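# Move bottle TB from fridge bin to bench, close fridge

## Task

Find the bottle marked TB in the refrigerator's bin, lift it out and set it upright on the bench. The other three bottles must stay upright inside the refrigerator, and the refrigerator door must end up closed. If none of the four bottles carries the letters TB, remove nothing, close the door, and press the CALL key on the operator panel until it latches down. A call made in error is permanent.

## Robot and tools

Robot: two UR-type arms, left_arm and right_arm, each with a Robotiq 2F-140 gripper and a wrist camera, riding carriages on one floor track. left_rail carries left_arm and is always the carriage at larger y; right_rail carries right_arm. Image sides do not match these names. left_arm's fingers are rigid. right_arm's fingers can fold: a part held near the palm may be pulled in and gripped loosely or too hard, and a fingertip pushed onto a surface folds easily, so grip with the outer quarter of the pads.

Frame: fixed to the table. The table top is z = 0, +z up, +x is where the arms face, +y to their left. The track lies along y at x = 0 (y = 0 at its middle); the table edge is at x = 0.17 m. Each arm base sits at x = 0, y = its carriage position_m, z = 0.04 m. Positions are in metres, velocities in m/s and rad/s, orientations as quaternions wxyz. end_effector_position is the point between the closed pads; fingertips extend about 33 mm past it (9 mm when wide open). Reported hand pose can be a few cm off.

execute_actions(actions, cameras): actions is a list holding one action (or empty, which just returns state plus all images). An action may hold "rows", "steps", "until" and device commands. rows: up to 15 rows, each applied for one 1/30 s step. Every row has 18 numbers in [-1, 1] covering both arms: left_arm's six joint values (shoulder pan, shoulder lift, elbow, wrist 1, wrist 2, wrist 3), then its gripper position, force_limit, speed, then the same nine for right_arm. Joint values are offsets, scaled so 1.0 = 2.222 rad, measured from the Joint targets held when the action began (not from the previous row); repeating an offset in a later call moves further. Joint ranges are ±6.283 rad except the elbow at ±3.142; asking beyond by more than 0.010 rad gets the call refused. Gripper position is absolute: +1 fully open (140 mm), pads meet near -0.8, -1 closes until blocked. force_limit -1..+1 sets squeeze (about 14 N to 58 N slow); speed -1..+1 sets closing rate (about 30 to 250 mm/s); faster closes grip harder. To leave a gripper unchanged, resend its last three numbers, since 0 is a real command. steps: 1 to 450, default 15; after the rows end, the arms keep heading to the last row. until: stop early when rail conditions hold, e.g. {"left_rail": {"position_status": ["!=", "moving"]}}, or {"all": {"status": "ended"}}. Rails: {"left_rail": {"position_m": ..., "speed_m_s": ..., "acceleration_factor": ...}} sets an absolute carriage place (left_rail -0.8 to 1.5 m, right_rail -1.5 to 0.8 m; speed 0.01 to 1 m/s; factor 0.1 to 1); {"stop": true} brakes it. Keep carriages about 0.78 m or more apart, and let a carriage arrive before placing its gripper.

move(target, speed, blend, stop_force, zero, blocking, cameras): target is one 18-number row, or a list of up to 15 rows, in the same layout; all joint offsets count from the Joint targets at the call's start, never from the previous target; gripper numbers are absolute. Joints move together along a path. speed (rad/s, 0.01 to 3.14, default 0.5) caps the joint with most travel. blend (rad) rounds corners in a list. stop_force (3 to 120 N) ends an arm's path on contact; use it with slow speed to touch surfaces, and omit it when moving away from a contact. zero resets that reference. blocking=false returns early; then use wait or stop before sending rows. The result adds a move: line: done, off_target, moving, held or fault, and limits=held if steps were withheld.

wait(seconds 0 to 10) lets time run. stop brakes a running move (not carriages). zoom_image(camera, region [x0,y0,x1,y1], max 504 px each side) enlarges the latest image of cam_high, cam_low, cam_bench_left, cam_bench_mid, cam_bench_right, cam_left_wrist or cam_right_wrist; images are 672x504. zero_wrist_force(arm) tares the wrist sensor. read_manual returns licence text only. finished_scene ends the scene irreversibly; the goal must then hold with no help from the robot.

Result lines: Joint positions and Joint targets give per arm the rail (m) then six joint angles (rad); Joint velocities likewise; Joint torques in joint order; Wrist force/torque in the hand's axes; Motor temperatures; Tool commands; position_measured in counts (3 open, 230 pads touching); object_status 0 moving, 1 blocked opening, 2 blocked closing (a grip), 3 reached target or pads met. Rail position_status: moving, done, contact_stop, time_out, stopped, stopped_with_arm, stopped_for_other_arm, stopped_for_other_carriage; position_answer taken or not_taken. Warnings such as "joint command not followed", "joint sent to its limit", MOTOR HOT and fault lines matter.

Avoid: anything falling or being set down off the table (including onto the track or the strip beside it), dropping or releasing moving parts, fast hits on fixed or heavy objects, pressing past firm contact (the arms are stiff; about 150 N or joint torque limits cause a 10 s fault stop), arms or grippers touching each other, heavy twisting loads on the wrist, and long stretched holds that overheat motors (85 °C brakes the arm). Check object_status reads 2 before lifting.

Each tool is called after ">>>" in YAML: its name, and indented under it one key for each argument.

## Session

>>> execute_actions:
  actions: []

Scene clock: 0.00 s.
left_arm: end_effector_position=(+0.3456, +1.2044, +0.5800) position_measured=3 object_status=3 end_effector_quat_wxyz=(+0.000, +0.000, +1.000, +0.000) | right_arm: end_effector_position=(+0.3456, -1.3176, +0.5800) position_measured=3 object_status=3 end_effector_quat_wxyz=(+0.000, +0.000, +1.000, +0.000)
Joint positions: left_arm=[1.177 -0.316 -1.725 0.971 -0.816 -1.571 -0.316] | right_arm=[-1.345 -0.316 -1.725 0.971 -0.816 -1.571 -0.316]
Joint velocities: within noise
Joint torques (N m): no reading
Motor temperatures (°C): left_arm=[35 27 35 32 36 37] | right_arm=[33 40 36 39 46 36]
Wrist force (N): no reading
Wrist torque (N m): no reading
Wrist force, peak (N): no reading
Joint targets: left_arm=[1.177 -0.316 -1.725 0.971 -0.816 -1.571 -0.316] | right_arm=[-1.345 -0.316 -1.725 0.971 -0.816 -1.571 -0.316]
Tool commands: left_gripper/position=+1.0 left_gripper/force_limit=+1.0 left_gripper/speed=+1.0 right_gripper/position=+1.0 right_gripper/force_limit=+1.0 right_gripper/speed=+1.0
left_rail: position_m=1.177 position_status=done
right_rail: position_m=-1.345 position_status=done

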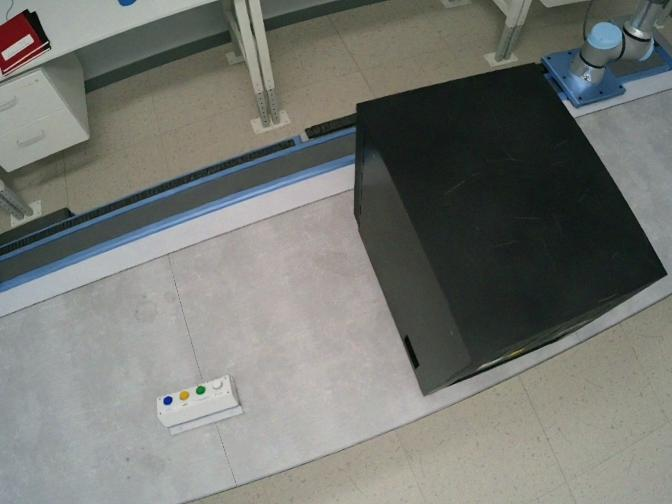

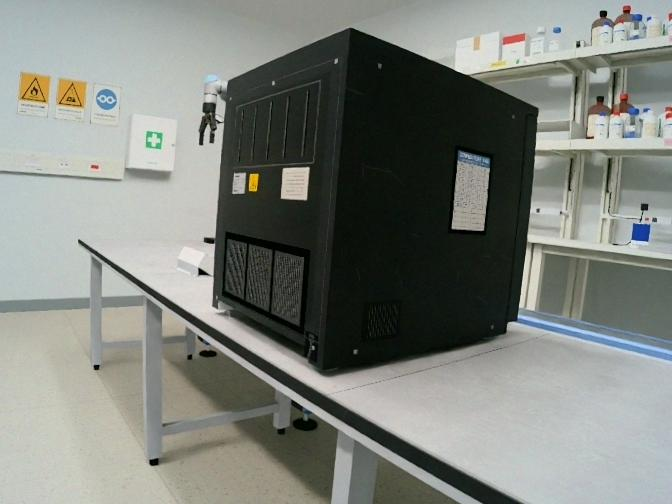

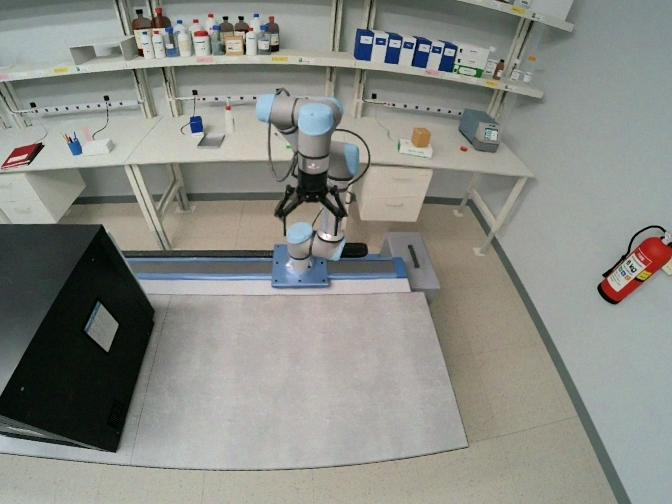

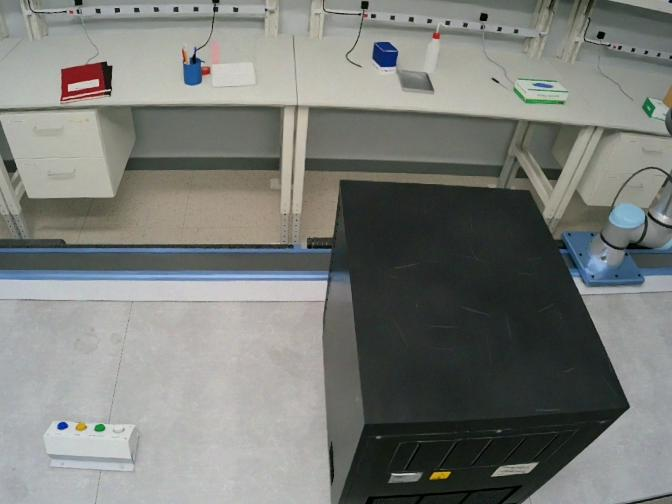

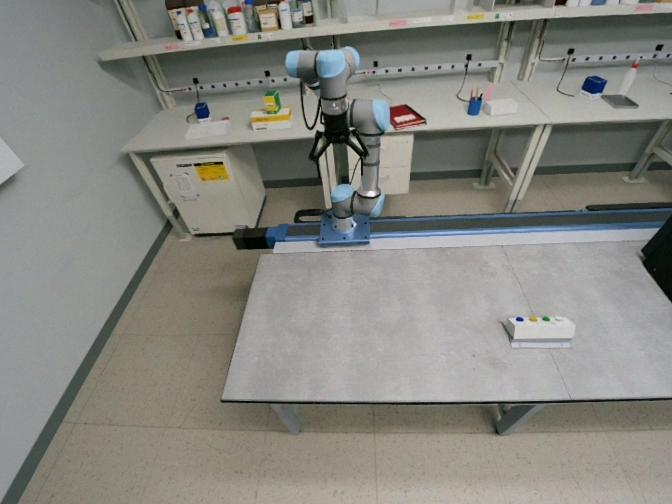

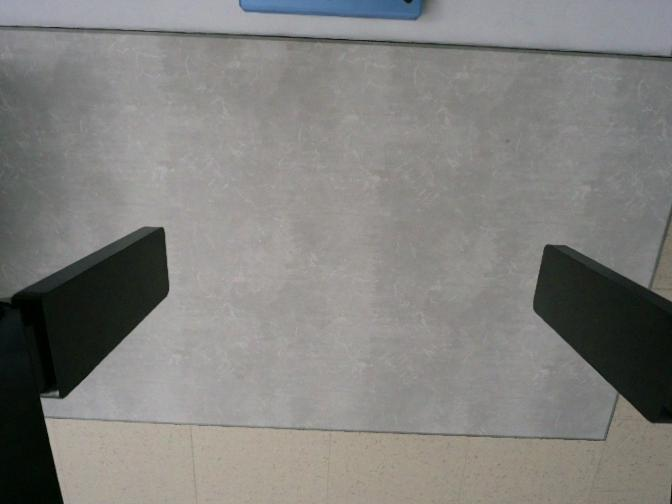

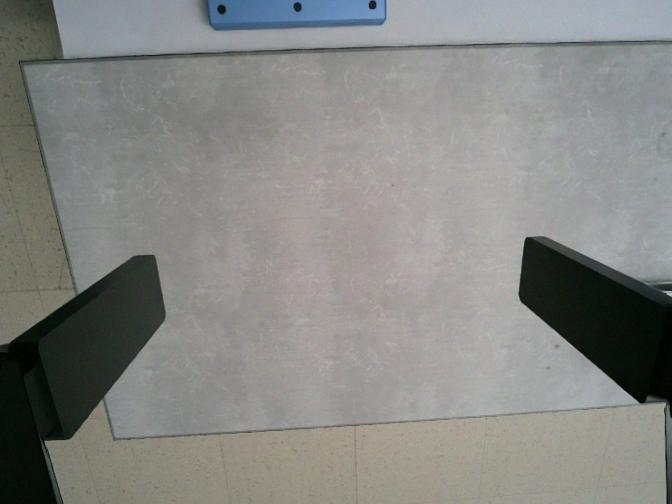

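>>> execute_actions:
  actions:
    - {"left_rail":{"position_m":1.4},"steps":90,"until":{"left_rail":{"position_status":["!=","moving"]}}}

>>> move:
  target: [-0.913,0.451,-0.224,0.479,0.6485,0.142,1,1,1,0,0,0,0,0,0,1,1,1]
  speed: 0.8
  cameras: ["cam_left_wrist","cam_bench_left"]

Scene clock: 9.17 s.
left_arm: end_effector_position=(+0.3456, +1.4272, +0.5800) position_measured=3 object_status=3 end_effector_quat_wxyz=(+0.000, +0.000, +1.000, +0.000) | right_arm: end_effector_position=(+0.3456, -1.3176, +0.5800) position_measured=3 object_status=3 end_effector_quat_wxyz=(+0.000, +0.000, +1.000, +0.000)
Joint positions: left_arm=[1.4 -0.316 -1.725 0.971 -0.816 -1.571 -0.316] | right_arm=[-1.345 -0.316 -1.725 0.971 -0.816 -1.571 -0.316]
Joint torques (N m): left_arm=[-0.99 -12.42 -20.28 -2.75 0.15 0.1] | right_arm=[-0.42 -9.64 -19.28 -2.24 0.09 0]
Wrist force (N): left_arm=[-0.3 0.0 0.0] | right_arm=[-0.2 0.3 0.0]
Wrist torque (N m): left_arm=[0.00 0.06 0.00] | right_arm=[0.05 0.05 0.00]
Wrist force, peak (N): left_arm=[0.0 -1.4 0.2] | right_arm=[-0.4 0.5 0.1]
Joint targets: left_arm=[1.400 -0.316 -1.725 0.971 -0.816 -1.571 -0.316] | right_arm=[-1.345 -0.316 -1.725 0.971 -0.816 -1.571 -0.316]
Tool commands: left_gripper/position=+1.0 left_gripper/force_limit=+1.0 left_gripper/speed=+1.0 right_gripper/position=+1.0 right_gripper/force_limit=+1.0 right_gripper/speed=+1.0
left_rail: position_m=1.400 position_status=done
right_rail: position_m=-1.345 position_status=done

Scene clock: 12.47 s.
left_arm: end_effector_position=(-0.1439, +0.6202, +0.4812) position_measured=3 object_status=3 end_effector_quat_wxyz=(+0.225, +0.671, -0.223, +0.670) | right_arm: end_effector_position=(+0.3456, -1.3176, +0.5800) position_measured=3 object_status=3 end_effector_quat_wxyz=(+0.000, +0.000, +1.000, +0.000)
Joint positions: left_arm=[1.4 -2.344 -0.723 0.473 0.248 -0.13 -0.001] | right_arm=[-1.345 -0.316 -1.725 0.971 -0.816 -1.571 -0.316]
Joint torques (N m): left_arm=[-7.95 -41.67 -38.14 2.66 2.85 2.48] | right_arm=[-0.45 -9.79 -18.71 -2.29 0.09 -0.1]
Wrist force (N): left_arm=[0.6 -1.3 1.2] | right_arm=[-0.3 0.1 0.1]
Wrist torque (N m): left_arm=[-0.34 0.04 0.03] | right_arm=[0.03 0.06 0.00]
Wrist force, peak (N): left_arm=[-1.2 1.1 -2.9] | right_arm=[-0.5 0.3 0.0]
Joint targets: left_arm=[1.400 -2.345 -0.723 0.473 0.248 -0.130 0.000] | right_arm=[-1.345 -0.316 -1.725 0.971 -0.816 -1.571 -0.316]
left_rail: position_m=1.400 position_status=done
right_rail: position_m=-1.345 position_status=done
move: done
camera_calibration:
cam_left_wrist: T_world_to_cam=[[-0.602461, -0.79759, 0.0298528, 0.400309], [-0.248829, 0.152152, -0.956522, 0.339225], [0.75837, -0.583695, -0.290129, 0.752845], [0, 0, 0, 1]] pos_world=[-0.245356, 0.707101, 0.530948]
Images, in order (width x height): cam_bench_left 672x504, cam_left_wrist 672x504.

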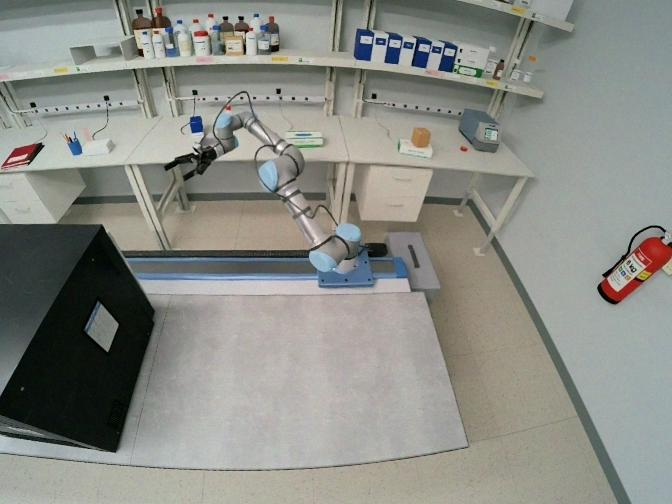

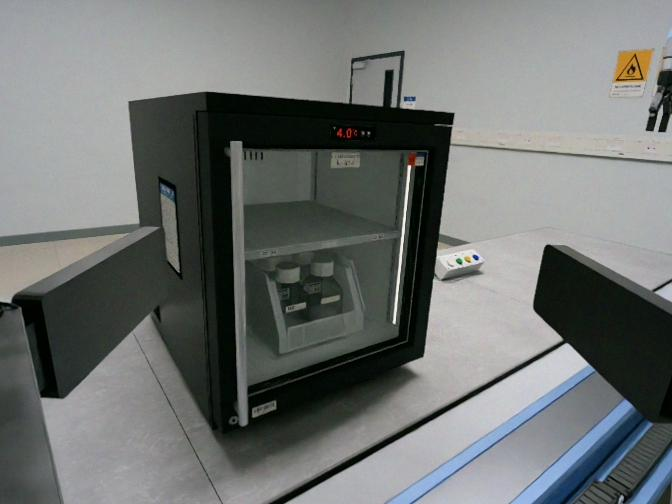

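>>> zoom_image:
  camera: "cam_left_wrist"
  region: [220, 230, 400, 365]

>>> zoom_image:
  camera: "cam_left_wrist"
  region: [140, 80, 480, 440]

Scaled by 2.800 from the camera's 672x504 image, which has a finer 960x720 frame.

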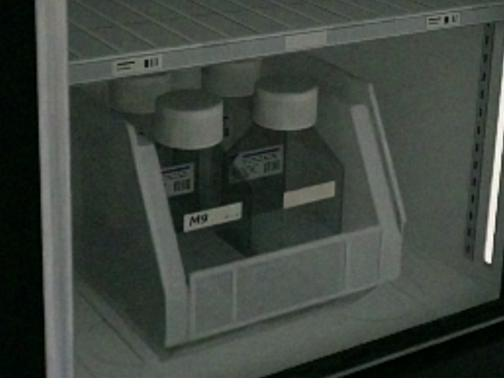

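Scaled by 1.400 from the camera's 672x504 image, which has a finer 960x720 frame.

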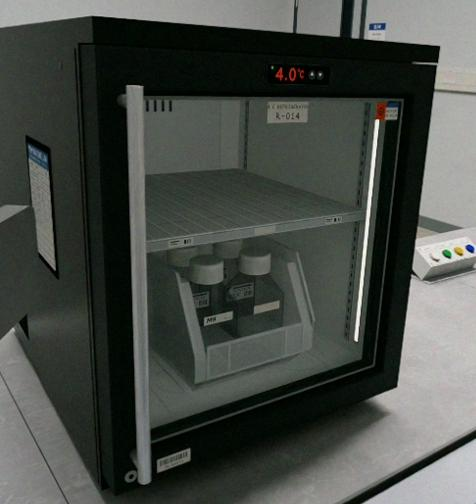

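>>> move:
  target: [0.085,-0.163,0.488,-0.324,-0.205,0,1,1,1,0,0,0,0,0,0,1,1,1]
  speed: 0.8

>>> execute_actions:
  actions:
    - {"left_rail":{"position_m":1.0,"speed_m_s":0.4},"steps":120,"until":{"left_rail":{"position_status":["!=","moving"]}}}
  cameras: ["cam_left_wrist"]

Scene clock: 19.37 s.
left_arm: end_effector_position=(+0.1198, +0.8698, +0.3005) position_measured=3 object_status=3 end_effector_quat_wxyz=(+0.000, +0.707, +0.000, +0.707) | right_arm: end_effector_position=(+0.3456, -1.3176, +0.5800) position_measured=3 object_status=3 end_effector_quat_wxyz=(+0.000, +0.000, +1.000, +0.000)
Joint positions: left_arm=[1.4 -2.156 -1.085 1.557 -0.471 -0.585 0] | right_arm=[-1.345 -0.316 -1.725 0.971 -0.816 -1.571 -0.316]
Joint torques (N m): left_arm=[6.38 -48.87 -5.05 -0.89 -2.81 2.36] | right_arm=[-0.05 -9.05 -19.2 -2.14 0.07 -0.01]
Wrist force (N): left_arm=[0.7 -1.0 1.6] | right_arm=[-0.1 0.2 0.1]
Wrist torque (N m): left_arm=[-0.36 -0.04 0.06] | right_arm=[0.04 0.02 0.00]
Wrist force, peak (N): left_arm=[-0.4 -2.4 3.0] | right_arm=[-0.4 0.5 0.2]
Joint targets: left_arm=[1.400 -2.156 -1.085 1.557 -0.472 -0.585 0.000] | right_arm=[-1.345 -0.316 -1.725 0.971 -0.816 -1.571 -0.316]
left_rail: position_m=1.400 position_status=done
right_rail: position_m=-1.345 position_status=done
move: done

Scene clock: 21.30 s.
left_arm: end_effector_position=(+0.1199, +0.4699, +0.3005) position_measured=3 object_status=3 end_effector_quat_wxyz=(+0.000, +0.707, +0.000, +0.707) | right_arm: end_effector_position=(+0.3456, -1.3176, +0.5800) position_measured=3 object_status=3 end_effector_quat_wxyz=(+0.000, +0.000, +1.000, +0.000)
Joint positions: left_arm=[1 -2.156 -1.085 1.557 -0.472 -0.585 0] | right_arm=[-1.345 -0.316 -1.725 0.971 -0.816 -1.571 -0.316]
Joint torques (N m): left_arm=[3.07 -41.58 -17.39 -0.36 -2.33 2.25] | right_arm=[-0.38 -8.87 -19.71 -2.26 0.04 -0.15]
Wrist force (N): left_arm=[0.6 -0.9 1.4] | right_arm=[-0.2 0.3 0.0]
Wrist torque (N m): left_arm=[-0.34 -0.02 0.06] | right_arm=[0.08 0.04 0.00]
Wrist force, peak (N): left_arm=[0.6 -2.6 1.4] | right_arm=[-0.5 0.3 0.0]
Joint targets: left_arm=[1.000 -2.156 -1.085 1.557 -0.472 -0.585 0.000] | right_arm=[-1.345 -0.316 -1.725 0.971 -0.816 -1.571 -0.316]
Tool commands: left_gripper/position=+1.0 left_gripper/force_limit=+1.0 left_gripper/speed=+1.0 right_gripper/position=+1.0 right_gripper/force_limit=+1.0 right_gripper/speed=+1.0
left_rail: position_m=1.000 speed_m_s=0.40 position_status=done
right_rail: position_m=-1.345 position_status=done
camera_calibration:
cam_left_wrist: T_world_to_cam=[[-0.00299283, -0.99962, 0.0273894, 0.468559], [-0.290021, -0.0253447, -0.956685, 0.343208], [0.957016, -0.0108067, -0.289835, 0.119523], [0, 0, 0, 1]] pos_world=[-0.0134453, 0.478371, 0.35015]
Images, in order (width x height): cam_left_wrist 672x504.

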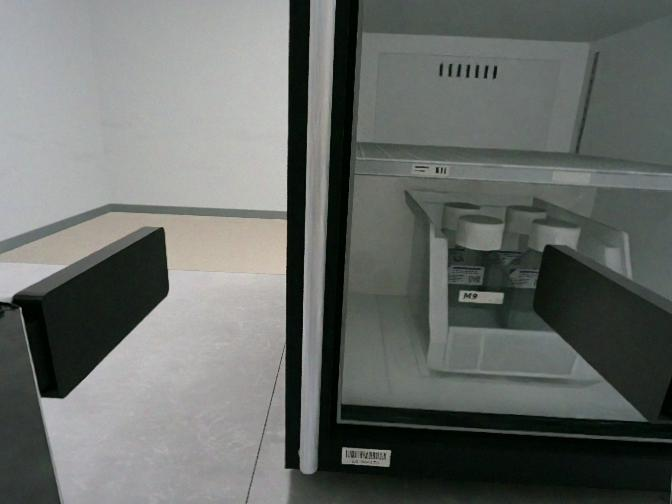

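>>> execute_actions:
  actions:
    - {"left_rail":{"position_m":1.017},"steps":60,"until":{"left_rail":{"position_status":["!=","moving"]}}}

>>> move:
  target: [0.078,-0.0259,0.0399,-0.014,0.078,0,1,1,1,0,0,0,0,0,0,1,1,1]
  speed: 0.2
  stop_force: 8
  cameras: ["cam_left_wrist"]

Scene clock: 23.43 s.
left_arm: end_effector_position=(+0.1199, +0.4869, +0.3005) position_measured=3 object_status=3 end_effector_quat_wxyz=(+0.000, +0.707, +0.000, +0.707) | right_arm: end_effector_position=(+0.3456, -1.3176, +0.5800) position_measured=3 object_status=3 end_effector_quat_wxyz=(+0.000, +0.000, +1.000, +0.000)
Joint positions: left_arm=[1.017 -2.156 -1.085 1.557 -0.472 -0.585 0] | right_arm=[-1.345 -0.316 -1.725 0.971 -0.816 -1.571 -0.316]
Joint torques (N m): left_arm=[-3.38 -34.14 -28.7 0.42 -2.22 1.74] | right_arm=[0.01 -9.51 -18.92 -2.19 -0.03 0.04]
Wrist force (N): left_arm=[0.6 -1.0 1.4] | right_arm=[-0.1 0.0 0.0]
Wrist torque (N m): left_arm=[-0.35 -0.03 0.06] | right_arm=[0.00 0.03 0.00]
Wrist force, peak (N): left_arm=[0.5 -2.2 1.5] | right_arm=[-0.3 0.4 0.3]
Joint targets: left_arm=[1.017 -2.156 -1.085 1.557 -0.472 -0.585 0.000] | right_arm=[-1.345 -0.316 -1.725 0.971 -0.816 -1.571 -0.316]
Tool commands: left_gripper/position=+1.0 left_gripper/force_limit=+1.0 left_gripper/speed=+1.0 right_gripper/position=+1.0 right_gripper/force_limit=+1.0 right_gripper/speed=+1.0
left_rail: position_m=1.017 speed_m_s=0.40 position_status=done
right_rail: position_m=-1.345 position_status=done

Scene clock: 25.53 s.
left_arm: end_effector_position=(+0.2252, +0.4872, +0.3005) position_measured=3 object_status=3 end_effector_quat_wxyz=(+0.000, +0.707, +0.000, +0.707) | right_arm: end_effector_position=(+0.3456, -1.3176, +0.5800) position_measured=3 object_status=3 end_effector_quat_wxyz=(+0.000, +0.000, +1.000, +0.000)
Joint positions: left_arm=[1.017 -1.982 -1.143 1.646 -0.503 -0.412 0] | right_arm=[-1.345 -0.316 -1.725 0.971 -0.816 -1.571 -0.316]
Joint torques (N m): left_arm=[7.42 -47.87 -5.9 -1.46 3.03 1.27] | right_arm=[-0.17 -9.47 -19.48 -2.22 -0.05 0.02]
Wrist force (N): left_arm=[0.5 -0.8 1.5] | right_arm=[-0.2 0.3 -0.2]
Wrist torque (N m): left_arm=[-0.21 0.02 0.06] | right_arm=[0.06 0.05 0.00]
Wrist force, peak (N): left_arm=[0.2 -0.8 3.0] | right_arm=[-0.4 0.4 0.2]
Joint targets: left_arm=[1.017 -1.982 -1.143 1.646 -0.503 -0.412 0.000] | right_arm=[-1.345 -0.316 -1.725 0.971 -0.816 -1.571 -0.316]
left_rail: position_m=1.017 speed_m_s=0.40 position_status=done
right_rail: position_m=-1.345 position_status=done
move: done
camera_calibration:
cam_left_wrist: T_world_to_cam=[[-0.00308855, -0.999619, 0.0274182, 0.486165], [-0.290023, -0.0253444, -0.956684, 0.374215], [0.957015, -0.0109067, -0.289835, 0.0188898], [0, 0, 0, 1]] pos_world=[0.0919547, 0.495671, 0.35015]
Images, in order (width x height): cam_left_wrist 672x504.

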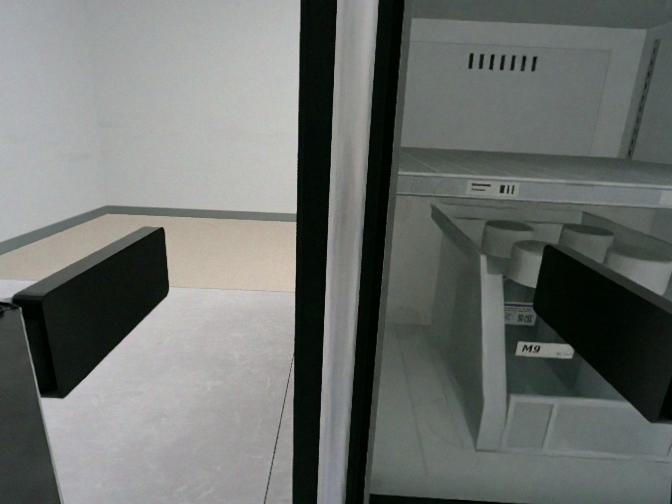

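>>> move:
  target: [0.008,-0.0014,0.0022,-0.0008,0.008,0,1,0,-1,0,0,0,0,0,0,1,1,1]
  speed: 0.05
  stop_force: 8

>>> execute_actions:
  actions:
    - {"rows":[[0,0,0,0,0,0,-1,0,-1,0,0,0,0,0,0,1,1,1]],"steps":165}
  cameras: ["cam_left_wrist"]

Scene clock: 28.20 s.
left_arm: end_effector_position=(+0.2352, +0.4872, +0.3004) position_measured=3 object_status=3 end_effector_quat_wxyz=(+0.000, +0.707, +0.000, +0.707) | right_arm: end_effector_position=(+0.3456, -1.3176, +0.5800) position_measured=3 object_status=3 end_effector_quat_wxyz=(+0.000, +0.000, +1.000, +0.000)
Joint positions: left_arm=[1.017 -1.965 -1.146 1.651 -0.505 -0.394 0] | right_arm=[-1.345 -0.316 -1.725 0.971 -0.816 -1.571 -0.316]
Joint torques (N m): left_arm=[6.81 -47.96 -5.56 -1.58 3.01 0.89] | right_arm=[-0.53 -9.25 -19.63 -2.09 -0.01 -0.04]
Wrist force (N): left_arm=[0.4 -0.7 1.6] | right_arm=[-0.2 0.1 -0.1]
Wrist torque (N m): left_arm=[-0.20 0.06 0.06] | right_arm=[0.02 0.05 0.00]
Wrist force, peak (N): left_arm=[0.5 -0.7 1.9] | right_arm=[-0.3 0.4 -0.1]
Joint targets: left_arm=[1.017 -1.965 -1.146 1.651 -0.505 -0.394 0.000] | right_arm=[-1.345 -0.316 -1.725 0.971 -0.816 -1.571 -0.316]
left_rail: position_m=1.017 speed_m_s=0.40 position_status=done
right_rail: position_m=-1.345 position_status=done
move: done

Scene clock: 33.90 s.
left_arm: end_effector_position=(+0.2352, +0.4884, +0.3004) position_measured=210 object_status=2 end_effector_quat_wxyz=(-0.001, +0.707, +0.002, +0.707) | right_arm: end_effector_position=(+0.3456, -1.3176, +0.5800) position_measured=3 object_status=3 end_effector_quat_wxyz=(+0.000, +0.000, +1.000, +0.000)
Joint positions: left_arm=[1.017 -1.965 -1.146 1.651 -0.505 -0.398 0] | right_arm=[-1.345 -0.316 -1.725 0.971 -0.816 -1.571 -0.316]
Joint torques (N m): left_arm=[-0.76 -32.24 -41.89 -1.26 11.47 -0.35] | right_arm=[-0.6 -8.96 -19.64 -2.12 0.04 0]
Wrist force (N): left_arm=[1.9 -41.1 -24.1] | right_arm=[-0.2 0.3 0.2]
Wrist torque (N m): left_arm=[0.40 -0.07 0.02] | right_arm=[0.06 0.03 0.00]
Wrist force, peak (N): left_arm=[1.3 -44.6 -23.9] | right_arm=[-0.3 0.5 -0.1]
Joint targets: left_arm=[1.017 -1.965 -1.146 1.651 -0.505 -0.394 0.000] | right_arm=[-1.345 -0.316 -1.725 0.971 -0.816 -1.571 -0.316]
left_rail: position_m=1.017 speed_m_s=0.40 position_status=done
right_rail: position_m=-1.345 position_status=done
camera_calibration:
cam_left_wrist: T_world_to_cam=[[0.000865589, -0.999626, 0.0273477, 0.486531], [-0.289925, -0.0264239, -0.956684, 0.377658], [0.957049, -0.00710068, -0.28984, 0.00743896], [0, 0, 0, 1]] pos_world=[0.101952, 0.496381, 0.35015]
Images, in order (width x height): cam_left_wrist 672x504.

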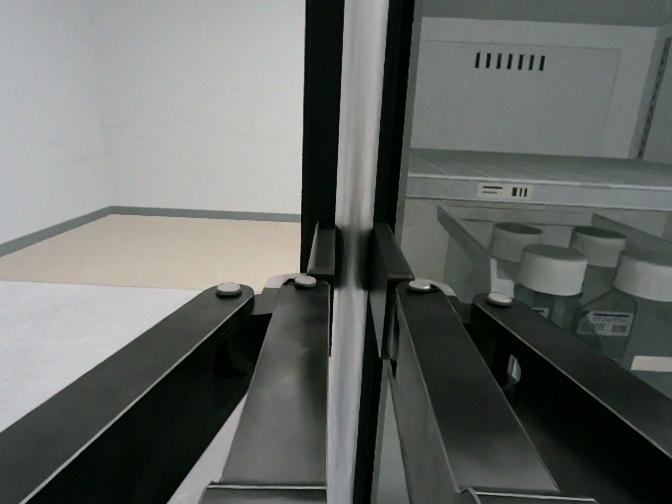

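>>> move:
  target:
    - [-0.0148,0.0319,-0.0493,0.0174,-0.0462,0,-1,0,-1,0,0,0,0,0,0,1,1,1]
    - [-0.0256,0.0678,-0.1072,0.0394,-0.0884,0,-1,0,-1,0,0,0,0,0,0,1,1,1]
  speed: 0.15
  blend: 0.02
  cameras: ["cam_left_wrist"]

Scene clock: 38.97 s.
left_arm: end_effector_position=(+0.1707, +0.4747, +0.3005) position_measured=210 object_status=2 end_effector_quat_wxyz=(-0.053, +0.705, +0.053, +0.705) | right_arm: end_effector_position=(+0.3456, -1.3176, +0.5800) position_measured=3 object_status=3 end_effector_quat_wxyz=(+0.000, +0.000, +1.000, +0.000)
Joint positions: left_arm=[1.017 -2.022 -0.996 1.413 -0.417 -0.601 0] | right_arm=[-1.345 -0.316 -1.725 0.971 -0.816 -1.571 -0.316]
Joint torques (N m): left_arm=[-12.17 -26.99 -43.89 0.64 10.99 -1.41] | right_arm=[-0.11 -8.8 -20.21 -2.03 -0.08 0]
Wrist force (N): left_arm=[1.0 -41.8 0.4] | right_arm=[-0.2 0.2 0.0]
Wrist torque (N m): left_arm=[0.26 -0.06 0.03] | right_arm=[0.05 0.03 0.00]
Wrist force, peak (N): left_arm=[2.0 -41.2 -24.3] | right_arm=[-0.6 0.1 0.1]
Joint targets: left_arm=[1.017 -2.022 -0.995 1.412 -0.417 -0.591 0.000] | right_arm=[-1.345 -0.316 -1.725 0.971 -0.816 -1.571 -0.316]
left_rail: position_m=1.017 speed_m_s=0.40 position_status=done
right_rail: position_m=-1.345 position_status=done
move: off_target (left_arm); left_arm: the wrist 2 is farthest, 0.011 rad from its target
camera_calibration:
cam_left_wrist: T_world_to_cam=[[0.146483, -0.988835, 0.0273564, 0.442884], [-0.28299, -0.0683879, -0.956682, 0.377304], [0.947871, 0.132396, -0.289848, 0.00450756], [0, 0, 0, 1]] pos_world=[0.0376256, 0.463145, 0.35015]
Images, in order (width x height): cam_left_wrist 672x504.

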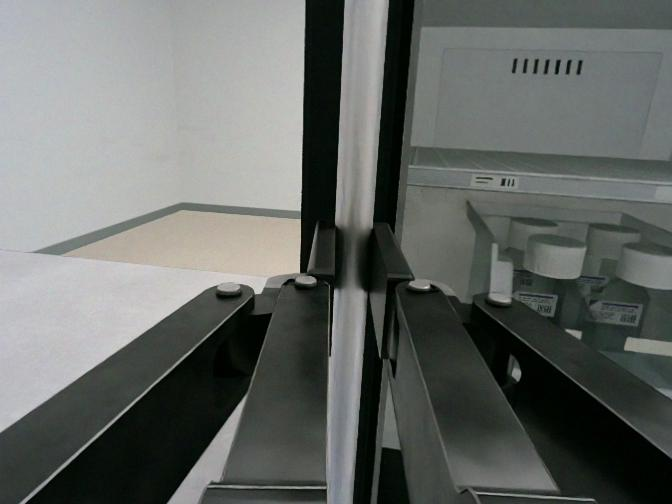

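>>> execute_actions:
  actions:
    - {"left_rail":{"position_m":1.021},"steps":30,"until":{"left_rail":{"position_status":["!=","moving"]}}}

>>> move:
  target:
    - [-0.0073,0.0398,-0.0668,0.0270,-0.0387,0,-1,0,-1,0,0,0,0,0,0,1,1,1]
    - [-0.0118,0.0843,-0.1447,0.0604,-0.0746,0,-1,0,-1,0,0,0,0,0,0,1,1,1]
    - [-0.0138,0.1363,-0.2390,0.1027,-0.1081,0,-1,0,-1,0,0,0,0,0,0,1,1,1]
    - [-0.0138,0.2029,-0.3646,0.1618,-0.1396,0,-1,0,-1,0,0,0,0,0,0,1,1,1]
  speed: 0.2
  blend: 0.02
  cameras: ["cam_left_wrist"]

Scene clock: 40.67 s.
left_arm: end_effector_position=(+0.1710, +0.4757, +0.3005) position_measured=210 object_status=2 end_effector_quat_wxyz=(-0.050, +0.705, +0.050, +0.705) | right_arm: end_effector_position=(+0.3456, -1.3176, +0.5800) position_measured=3 object_status=3 end_effector_quat_wxyz=(+0.000, +0.000, +1.000, +0.000)
Joint positions: left_arm=[1.021 -2.022 -0.995 1.412 -0.417 -0.592 0] | right_arm=[-1.345 -0.316 -1.725 0.971 -0.816 -1.571 -0.316]
Joint torques (N m): left_arm=[-8.58 -31.75 -30.37 0.36 11.56 -1.84] | right_arm=[-0.24 -8.94 -19.83 -2.06 0.04 0.07]
Wrist force (N): left_arm=[1.4 -26.6 1.9] | right_arm=[-0.2 0.3 0.2]
Wrist torque (N m): left_arm=[0.24 -0.08 0.06] | right_arm=[0.06 0.04 0.00]
Wrist force, peak (N): left_arm=[1.3 -44.2 0.3] | right_arm=[-0.3 0.4 -0.1]
Joint targets: left_arm=[1.021 -2.022 -0.995 1.412 -0.417 -0.591 0.000] | right_arm=[-1.345 -0.316 -1.725 0.971 -0.816 -1.571 -0.316]
Tool commands: left_gripper/position=-1.0 left_gripper/force_limit=+0.0 left_gripper/speed=-1.0 right_gripper/position=+1.0 right_gripper/force_limit=+1.0 right_gripper/speed=+1.0
left_rail: position_m=1.021 speed_m_s=0.40 position_status=done
right_rail: position_m=-1.345 position_status=done

Scene clock: 45.27 s.
left_arm: end_effector_position=(+0.0511, +0.4203, +0.3004) position_measured=210 object_status=2 end_effector_quat_wxyz=(-0.151, +0.691, +0.152, +0.691) | right_arm: end_effector_position=(+0.3456, -1.3176, +0.5800) position_measured=3 object_status=3 end_effector_quat_wxyz=(+0.000, +0.000, +1.000, +0.000)
Joint positions: left_arm=[1.021 -2.052 -0.545 0.603 -0.058 -0.913 0] | right_arm=[-1.345 -0.316 -1.725 0.971 -0.816 -1.571 -0.316]
Joint torques (N m): left_arm=[-0.66 -35.24 -37.93 -1.61 11.24 -1.8] | right_arm=[-0.42 -8.46 -19.95 -2.02 -0.03 0.01]
Wrist force (N): left_arm=[17.8 -41.9 -0.2] | right_arm=[-0.2 0.2 -0.1]
Wrist torque (N m): left_arm=[0.24 -0.42 0.03] | right_arm=[0.05 0.05 0.00]
Wrist force, peak (N): left_arm=[17.8 -41.9 -0.2] | right_arm=[-0.5 0.4 0.0]
Joint targets: left_arm=[1.021 -2.052 -0.544 0.602 -0.057 -0.901 0.000] | right_arm=[-1.345 -0.316 -1.725 0.971 -0.816 -1.571 -0.316]
left_rail: position_m=1.021 speed_m_s=0.40 position_status=done
right_rail: position_m=-1.345 position_status=done
move: off_target (left_arm); left_arm: the wrist 2 is farthest, 0.012 rad from its target
camera_calibration:
cam_left_wrist: T_world_to_cam=[[0.415167, -0.909337, 0.0272477, 0.359395], [-0.252745, -0.144061, -0.956748, 0.36996], [0.873932, 0.390323, -0.28964, 0.0203178], [0, 0, 0, 1]] pos_world=[-0.0734596, 0.372178, 0.350051]
Images, in order (width x height): cam_left_wrist 672x504.

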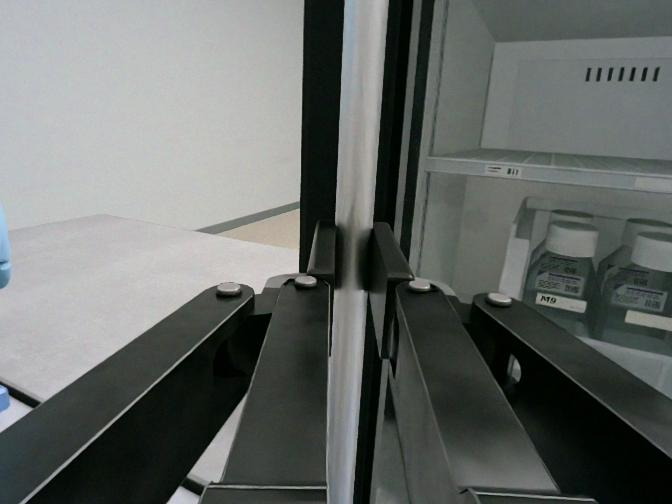

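>>> execute_actions:
  actions:
    - {"rows":[[0,0,0,0,0,0,1,0,0,0,0,0,0,0,0,1,1,1]],"steps":45}

>>> move:
  target: [-0.011,0.0451,-0.0884,0.0429,-0.0106,0,1,0,0,0,0,0,0,0,0,1,1,1]
  speed: 0.3
  cameras: ["cam_left_wrist"]

Scene clock: 49.13 s.
left_arm: end_effector_position=(+0.0527, +0.4168, +0.3004) position_measured=3 object_status=3 end_effector_quat_wxyz=(-0.147, +0.692, +0.147, +0.692) | right_arm: end_effector_position=(+0.3456, -1.3176, +0.5800) position_measured=3 object_status=3 end_effector_quat_wxyz=(+0.000, +0.000, +1.000, +0.000)
Joint positions: left_arm=[1.021 -2.052 -0.544 0.602 -0.057 -0.901 0] | right_arm=[-1.345 -0.316 -1.725 0.971 -0.816 -1.571 -0.316]
Joint torques (N m): left_arm=[-1.72 -69.33 -18.15 4 -2.56 -1.72] | right_arm=[-0.41 -8.53 -19.95 -1.94 -0.02 -0.09]
Wrist force (N): left_arm=[0.2 -1.4 1.0] | right_arm=[-0.2 0.0 0.2]
Wrist torque (N m): left_arm=[-0.41 0.04 0.08] | right_arm=[-0.01 0.04 0.00]
Wrist force, peak (N): left_arm=[18.3 -42.6 0.0] | right_arm=[0.0 0.6 0.0]
Joint targets: left_arm=[1.021 -2.052 -0.544 0.602 -0.057 -0.901 0.000] | right_arm=[-1.345 -0.316 -1.725 0.971 -0.816 -1.571 -0.316]
left_rail: position_m=1.021 speed_m_s=0.40 position_status=done
right_rail: position_m=-1.345 position_status=done

Scene clock: 50.40 s.
left_arm: end_effector_position=(+0.0250, +0.4043, +0.3004) position_measured=3 object_status=3 end_effector_quat_wxyz=(-0.147, +0.692, +0.147, +0.692) | right_arm: end_effector_position=(+0.3456, -1.3176, +0.5800) position_measured=3 object_status=3 end_effector_quat_wxyz=(+0.000, +0.000, +1.000, +0.000)
Joint positions: left_arm=[1.021 -2.077 -0.444 0.406 0.038 -0.924 0] | right_arm=[-1.345 -0.316 -1.725 0.971 -0.816 -1.571 -0.316]
Joint torques (N m): left_arm=[-9.14 -47.14 -37.21 3.91 -2.68 -1.73] | right_arm=[-0.66 -9.04 -20.73 -1.93 -0.05 0.06]
Wrist force (N): left_arm=[0.5 -1.2 1.3] | right_arm=[0.0 0.2 0.0]
Wrist torque (N m): left_arm=[-0.33 -0.02 0.08] | right_arm=[0.05 0.01 0.00]
Wrist force, peak (N): left_arm=[0.0 -1.1 1.9] | right_arm=[-0.1 0.3 -0.4]
Joint targets: left_arm=[1.021 -2.077 -0.444 0.406 0.038 -0.924 0.000] | right_arm=[-1.345 -0.316 -1.725 0.971 -0.816 -1.571 -0.316]
left_rail: position_m=1.021 speed_m_s=0.40 position_status=done
right_rail: position_m=-1.345 position_status=done
move: done
camera_calibration:
cam_left_wrist: T_world_to_cam=[[0.4032, -0.914688, 0.0278458, 0.358078], [-0.254936, -0.141497, -0.956549, 0.360029], [0.878884, 0.378582, -0.290238, 0.0542111], [0, 0, 0, 1]] pos_world=[-0.100238, 0.35795, 0.350149]
Images, in order (width x height): cam_left_wrist 672x504.

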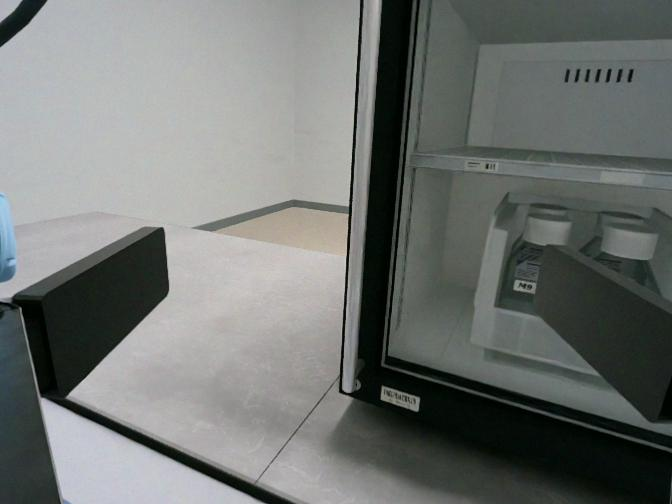

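>>> execute_actions:
  actions: []
  cameras: ["cam_left_wrist","cam_high"]

Scene clock: 51.73 s.
left_arm: end_effector_position=(+0.0250, +0.4043, +0.3004) position_measured=3 object_status=3 end_effector_quat_wxyz=(-0.147, +0.692, +0.147, +0.692) | right_arm: end_effector_position=(+0.3456, -1.3176, +0.5800) position_measured=3 object_status=3 end_effector_quat_wxyz=(+0.000, +0.000, +1.000, +0.000)
Joint positions: left_arm=[1.021 -2.077 -0.444 0.406 0.038 -0.924 0] | right_arm=[-1.345 -0.316 -1.725 0.971 -0.816 -1.571 -0.316]
Joint velocities: within noise
Joint torques (N m): left_arm=[-8.33 -48.35 -36.3 4.16 -2.75 -1.76] | right_arm=[-0.03 -8.68 -20.31 -1.83 -0.03 0]
Motor temperatures (°C): left_arm=[35 27 34 32 36 36] | right_arm=[33 39 36 39 46 36]
Wrist force (N): left_arm=[0.5 -1.1 1.3] | right_arm=[-0.2 0.3 0.0]
Wrist torque (N m): left_arm=[-0.30 -0.02 0.09] | right_arm=[0.06 0.04 0.00]
Wrist force, peak (N): left_arm=[0.5 -1.0 1.6] | right_arm=[-0.4 0.4 0.2]
Joint targets: left_arm=[1.021 -2.077 -0.444 0.406 0.038 -0.924 0.000] | right_arm=[-1.345 -0.316 -1.725 0.971 -0.816 -1.571 -0.316]
Tool commands: left_gripper/position=+1.0 left_gripper/force_limit=+0.0 left_gripper/speed=+0.0 right_gripper/position=+1.0 right_gripper/force_limit=+1.0 right_gripper/speed=+1.0
left_rail: position_m=1.021 speed_m_s=0.40 position_status=done
right_rail: position_m=-1.345 position_status=done
camera_calibration:
cam_left_wrist: T_world_to_cam=[[0.4032, -0.914688, 0.0278458, 0.358078], [-0.254936, -0.141497, -0.956549, 0.360029], [0.878884, 0.378582, -0.290238, 0.0542111], [0, 0, 0, 1]] pos_world=[-0.100238, 0.35795, 0.350149]
Images, in order (width x height): cam_high 672x504, cam_left_wrist 672x504.

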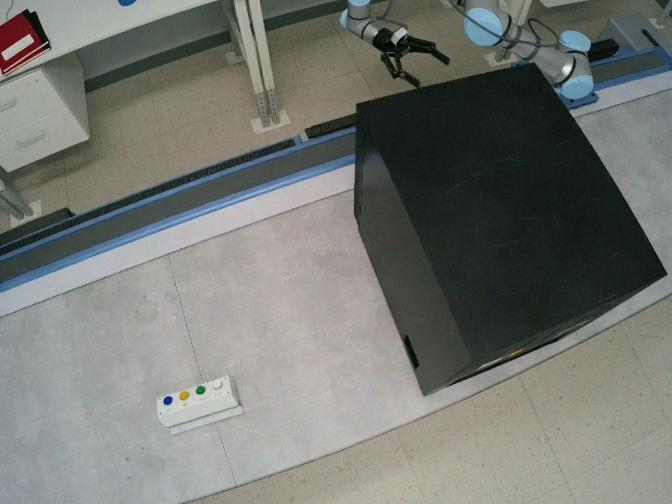

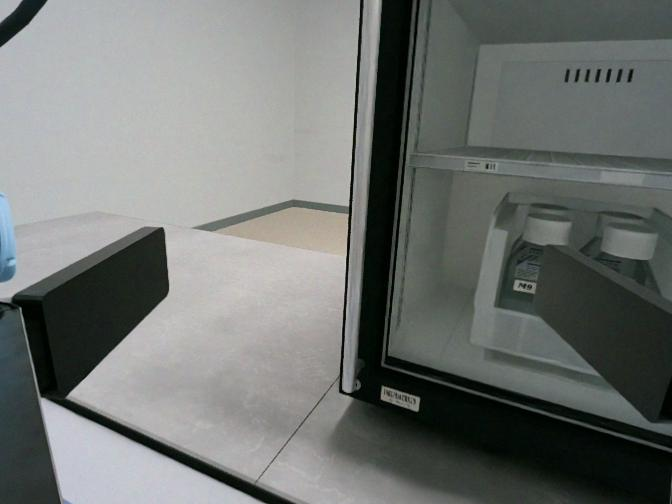

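>>> move:
  target: [-0.3333,-0.4562,0.913,-0.4569,-0.1453,0,1,0,0,0,0,0,0,0,0,1,1,1]
  speed: 0.8

>>> execute_actions:
  actions:
    - {"left_rail":{"position_m":0.70},"steps":90,"until":{"left_rail":{"position_status":["!=","moving"]}}}
  cameras: ["cam_left_wrist"]

Scene clock: 67.57 s.
left_arm: end_effector_position=(-0.0086, +0.7287, +0.2367) position_measured=3 object_status=3 end_effector_quat_wxyz=(-0.033, +0.708, +0.035, +0.705) | right_arm: end_effector_position=(+0.3456, -1.3176, +0.5800) position_measured=3 object_status=3 end_effector_quat_wxyz=(+0.000, +0.000, +1.000, +0.000)
Joint positions: left_arm=[1.021 -2.649 -1.227 1.969 -0.746 -1.174 0] | right_arm=[-1.345 -0.316 -1.725 0.971 -0.816 -1.571 -0.316]
Joint torques (N m): left_arm=[6.57 -16.93 -29.42 4.16 3.03 -1.67] | right_arm=[-0.37 -8.02 -20.93 -1.8 -0.15 0.04]
Wrist force (N): left_arm=[0.6 -1.2 1.6] | right_arm=[-0.1 0.2 -0.1]
Wrist torque (N m): left_arm=[-0.28 0.01 0.07] | right_arm=[0.03 0.02 0.00]
Wrist force, peak (N): left_arm=[-3.2 -4.0 8.9] | right_arm=[-0.2 0.4 -0.3]
Joint targets: left_arm=[1.021 -2.649 -1.227 1.969 -0.746 -1.174 0.000] | right_arm=[-1.345 -0.316 -1.725 0.971 -0.816 -1.571 -0.316]
left_rail: position_m=1.021 speed_m_s=0.40 position_status=done
right_rail: position_m=-1.345 position_status=done
move: held (left_arm; a check stopped the path); limits=held; left_arm: the elbow is farthest, 0.465 rad from its target
joint command not followed: on one or more control steps a check withheld the commanded joint targets of the left arm, and it was not sent them on those steps.
cause: the commanded joint targets, or the way to them, would bring two parts of the arm too close to each other (its gripper and another part of the arm, with joints 4 (elbow) to 7 (wrist 3) between them, 41 mm apart when it was first held).

Scene clock: 69.30 s.
left_arm: end_effector_position=(-0.0086, +0.4077, +0.2367) position_measured=3 object_status=3 end_effector_quat_wxyz=(-0.033, +0.708, +0.035, +0.705) | right_arm: end_effector_position=(+0.3456, -1.3176, +0.5800) position_measured=3 object_status=3 end_effector_quat_wxyz=(+0.000, +0.000, +1.000, +0.000)
Joint positions: left_arm=[0.7 -2.649 -1.227 1.969 -0.746 -1.174 0] | right_arm=[-1.345 -0.316 -1.725 0.971 -0.816 -1.571 -0.316]
Joint torques (N m): left_arm=[0.38 -21.06 -19.64 3.68 1.71 -1.7] | right_arm=[-0.57 -7.93 -21.06 -1.74 -0.12 0.03]
Wrist force (N): left_arm=[0.5 -1.3 1.6] | right_arm=[-0.1 0.3 0.0]
Wrist torque (N m): left_arm=[-0.31 0.04 0.07] | right_arm=[0.07 0.04 0.00]
Wrist force, peak (N): left_arm=[0.4 -2.3 1.8] | right_arm=[-0.4 0.5 0.1]
Joint targets: left_arm=[0.700 -2.649 -1.227 1.969 -0.746 -1.174 0.000] | right_arm=[-1.345 -0.316 -1.725 0.971 -0.816 -1.571 -0.316]
Tool commands: left_gripper/position=+1.0 left_gripper/force_limit=+0.0 left_gripper/speed=+0.0 right_gripper/position=+1.0 right_gripper/force_limit=+1.0 right_gripper/speed=+1.0
left_rail: position_m=0.700 speed_m_s=0.40 position_status=done
right_rail: position_m=-1.345 position_status=done
camera_calibration:
cam_left_wrist: T_world_to_cam=[[0.0924012, -0.995291, 0.0292777, 0.406322], [-0.290211, -0.0550463, -0.955378, 0.255158], [0.952491, 0.0797814, -0.293931, 0.187331], [0, 0, 0, 1]] pos_world=[-0.141926, 0.403508, 0.286938]
Images, in order (width x height): cam_left_wrist 672x504.

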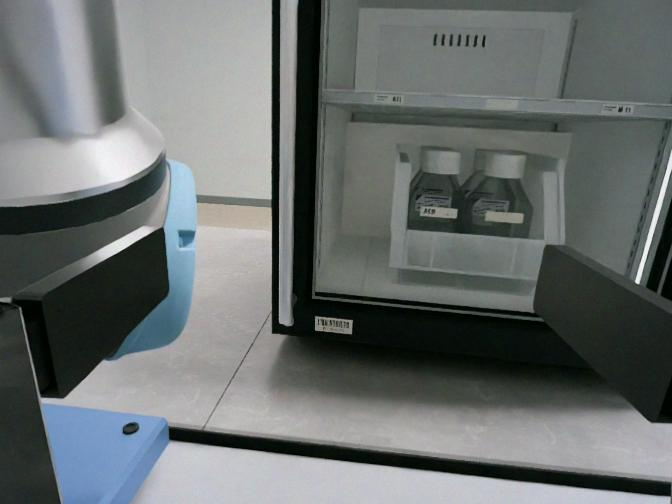

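>>> execute_actions:
  actions:
    - {"left_rail":{"position_m":0.85},"steps":90,"until":{"left_rail":{"position_status":["!=","moving"]}}}

>>> move:
  target: [0.1251,-0.0084,0.0764,-0.0662,0.1682,0,1,0,0,0,0,0,0,0,0,1,1,1]
  speed: 0.5
  cameras: ["cam_left_wrist"]

Scene clock: 74.40 s.
left_arm: end_effector_position=(-0.0086, +0.5577, +0.2367) position_measured=3 object_status=3 end_effector_quat_wxyz=(-0.033, +0.708, +0.035, +0.705) | right_arm: end_effector_position=(+0.3456, -1.3176, +0.5800) position_measured=3 object_status=3 end_effector_quat_wxyz=(+0.000, +0.000, +1.000, +0.000)
Joint positions: left_arm=[0.85 -2.649 -1.227 1.969 -0.746 -1.174 0] | right_arm=[-1.345 -0.316 -1.725 0.971 -0.816 -1.571 -0.316]
Joint torques (N m): left_arm=[-2.35 -37.44 -6.56 1.2 -1.15 -1.56] | right_arm=[-0.46 -7.89 -20.73 -1.72 -0.08 0]
Wrist force (N): left_arm=[0.4 -1.1 1.8] | right_arm=[-0.1 0.1 0.0]
Wrist torque (N m): left_arm=[-0.27 0.05 0.07] | right_arm=[0.01 0.02 0.00]
Wrist force, peak (N): left_arm=[0.6 -2.3 1.8] | right_arm=[-0.3 0.5 0.0]
Joint targets: left_arm=[0.850 -2.649 -1.227 1.969 -0.746 -1.174 0.000] | right_arm=[-1.345 -0.316 -1.725 0.971 -0.816 -1.571 -0.316]
Tool commands: left_gripper/position=+1.0 left_gripper/force_limit=+0.0 left_gripper/speed=+0.0 right_gripper/position=+1.0 right_gripper/force_limit=+1.0 right_gripper/speed=+1.0
left_rail: position_m=0.850 speed_m_s=0.40 position_status=done
right_rail: position_m=-1.345 position_status=done

Scene clock: 75.83 s.
left_arm: end_effector_position=(+0.1299, +0.4886, +0.2000) position_measured=3 object_status=3 end_effector_quat_wxyz=(+0.000, +0.707, +0.000, +0.707) | right_arm: end_effector_position=(+0.3456, -1.3176, +0.5800) position_measured=3 object_status=3 end_effector_quat_wxyz=(+0.000, +0.000, +1.000, +0.000)
Joint positions: left_arm=[0.85 -2.371 -1.246 2.139 -0.893 -0.801 0] | right_arm=[-1.345 -0.316 -1.725 0.971 -0.816 -1.571 -0.316]
Joint torques (N m): left_arm=[7.26 -37.41 1.63 -0.86 2.93 -1.64] | right_arm=[-0.49 -7.8 -21.18 -1.78 -0.11 -0.02]
Wrist force (N): left_arm=[0.7 -1.4 1.5] | right_arm=[0.0 0.3 0.4]
Wrist torque (N m): left_arm=[-0.35 -0.02 0.09] | right_arm=[0.06 0.01 0.00]
Wrist force, peak (N): left_arm=[0.4 -0.9 3.1] | right_arm=[-0.1 0.6 0.0]
Joint targets: left_arm=[0.850 -2.371 -1.246 2.139 -0.893 -0.800 0.000] | right_arm=[-1.345 -0.316 -1.725 0.971 -0.816 -1.571 -0.316]
left_rail: position_m=0.850 speed_m_s=0.40 position_status=done
right_rail: position_m=-1.345 position_status=done
move: done
camera_calibration:
cam_left_wrist: T_world_to_cam=[[-0.0032442, -0.999606, 0.0278931, 0.489897], [-0.290452, -0.0257488, -0.956543, 0.250723], [0.956884, -0.0112048, -0.290254, 0.0812616], [0, 0, 0, 1]] pos_world=[-0.0033457, 0.49707, 0.249749]
Images, in order (width x height): cam_left_wrist 672x504.

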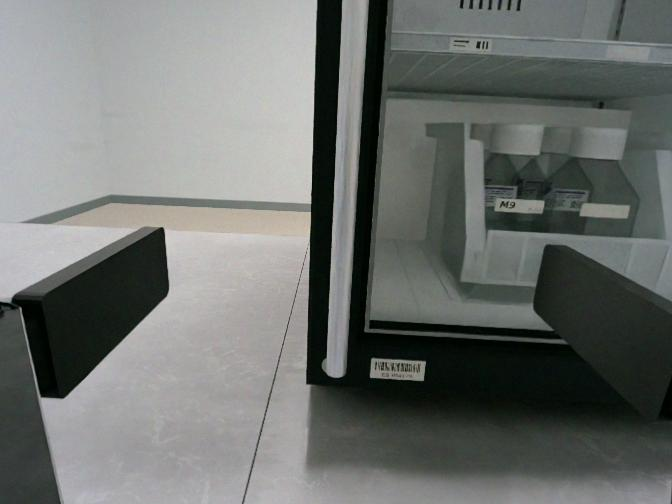

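>>> move:
  target: [0,0,0,0,0,0,1,0,0,0.5145,0.0524,-0.2232,0.1704,0,0.5145,-1,-1,0]
  speed: 0.7

>>> execute_actions:
  actions:
    - {"right_rail":{"position_m":-0.15,"speed_m_s":0.5},"steps":150,"until":{"right_rail":{"position_status":["!=","moving"]}}}

>>> move:
  target: [0.1006,-0.0296,0.0447,-0.0151,0.1006,0,1,0,-1,0,0,0,0,0,0,-1,-1,0]
  speed: 0.25
  stop_force: 10
  cameras: ["cam_left_wrist","cam_bench_left"]

Scene clock: 80.83 s.
left_arm: end_effector_position=(+0.1300, +0.4885, +0.2000) position_measured=3 object_status=3 end_effector_quat_wxyz=(+0.000, +0.707, +0.000, +0.707) | right_arm: end_effector_position=(+0.0710, -1.0709, +0.6716) position_measured=233 object_status=3 end_effector_quat_wxyz=(+0.000, +0.000, +1.000, +0.000)
Joint positions: left_arm=[0.85 -2.371 -1.246 2.139 -0.893 -0.8 0] | right_arm=[-1.345 0.827 -1.609 0.475 -0.438 -1.571 0.827]
Joint torques (N m): left_arm=[6.85 -37.61 1.04 -0.7 2.9 -1.55] | right_arm=[8.09 -1.92 -20.52 0.16 -0.13 1.69]
Wrist force (N): left_arm=[0.8 -1.3 1.4] | right_arm=[-0.6 0.2 -0.2]
Wrist torque (N m): left_arm=[-0.34 -0.02 0.09] | right_arm=[0.08 0.15 0.00]
Wrist force, peak (N): left_arm=[1.1 -1.4 1.6] | right_arm=[-0.7 -1.4 0.6]
Joint targets: left_arm=[0.850 -2.371 -1.246 2.139 -0.893 -0.800 0.000] | right_arm=[-1.345 0.827 -1.609 0.475 -0.437 -1.571 0.827]
left_rail: position_m=0.850 speed_m_s=0.40 position_status=done
right_rail: position_m=-1.345 position_status=done
move: done

Scene clock: 84.30 s.
left_arm: end_effector_position=(+0.1300, +0.4885, +0.2000) position_measured=3 object_status=3 end_effector_quat_wxyz=(+0.000, +0.707, +0.000, +0.707) | right_arm: end_effector_position=(+0.0709, +0.1240, +0.6716) position_measured=233 object_status=3 end_effector_quat_wxyz=(+0.000, +0.000, +1.000, +0.000)
Joint positions: left_arm=[0.85 -2.371 -1.246 2.139 -0.893 -0.8 0] | right_arm=[-0.15 0.827 -1.609 0.475 -0.437 -1.571 0.827]
Joint torques (N m): left_arm=[6.23 -37.9 1.1 -0.64 2.93 -1.49] | right_arm=[4.55 -14.31 -15.43 -1.28 -0.13 0.95]
Wrist force (N): left_arm=[0.7 -1.1 1.4] | right_arm=[-0.4 -0.1 0.2]
Wrist torque (N m): left_arm=[-0.30 -0.01 0.09] | right_arm=[0.03 0.11 0.00]
Wrist force, peak (N): left_arm=[0.9 -1.4 1.7] | right_arm=[-0.7 1.2 -0.1]
Joint targets: left_arm=[0.850 -2.371 -1.246 2.139 -0.893 -0.800 0.000] | right_arm=[-0.150 0.827 -1.609 0.475 -0.437 -1.571 0.827]
Tool commands: left_gripper/position=+1.0 left_gripper/force_limit=+0.0 left_gripper/speed=+0.0 right_gripper/position=-1.0 right_gripper/force_limit=-1.0 right_gripper/speed=+0.0
left_rail: position_m=0.850 speed_m_s=0.40 position_status=done
right_rail: position_m=-0.150 speed_m_s=0.50 position_status=done

Scene clock: 86.40 s.
left_arm: end_effector_position=(+0.2349, +0.4885, +0.2000) position_measured=3 object_status=3 end_effector_quat_wxyz=(+0.000, +0.707, +0.000, +0.707) | right_arm: end_effector_position=(+0.0709, +0.1240, +0.6716) position_measured=233 object_status=3 end_effector_quat_wxyz=(+0.000, +0.000, +1.000, +0.000)
Joint positions: left_arm=[0.85 -2.148 -1.312 2.238 -0.927 -0.577 0] | right_arm=[-0.15 0.827 -1.609 0.475 -0.437 -1.571 0.827]
Joint torques (N m): left_arm=[7 -34.89 1.37 -1.03 2.88 -1.43] | right_arm=[3.08 -2.19 -12.39 -2.1 -0.13 0.72]
Wrist force (N): left_arm=[0.3 -1.2 1.7] | right_arm=[-0.7 0.1 -0.3]
Wrist torque (N m): left_arm=[-0.25 0.06 0.02] | right_arm=[0.06 0.15 0.00]
Wrist force, peak (N): left_arm=[0.2 -1.2 2.6] | right_arm=[-0.7 0.1 -0.3]
Joint targets: left_arm=[0.850 -2.148 -1.312 2.238 -0.927 -0.577 0.000] | right_arm=[-0.150 0.827 -1.609 0.475 -0.437 -1.571 0.827]
left_rail: position_m=0.850 speed_m_s=0.40 position_status=done
right_rail: position_m=-0.150 speed_m_s=0.50 position_status=done
move: done
camera_calibration:
cam_left_wrist: T_world_to_cam=[[-0.00331279, -0.999602, 0.0280189, 0.490111], [-0.290335, -0.0258507, -0.956576, 0.281265], [0.956919, -0.0113038, -0.290134, -0.0191969], [0, 0, 0, 1]] pos_world=[0.101654, 0.496969, 0.249749]
Images, in order (width x height): cam_bench_left 672x504, cam_left_wrist 672x504.

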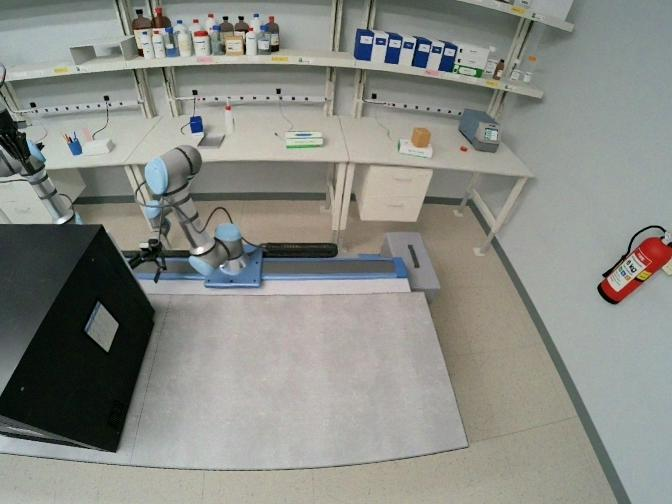

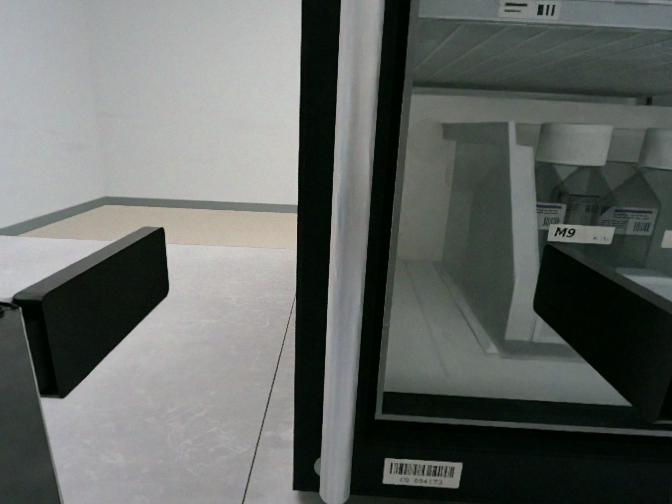

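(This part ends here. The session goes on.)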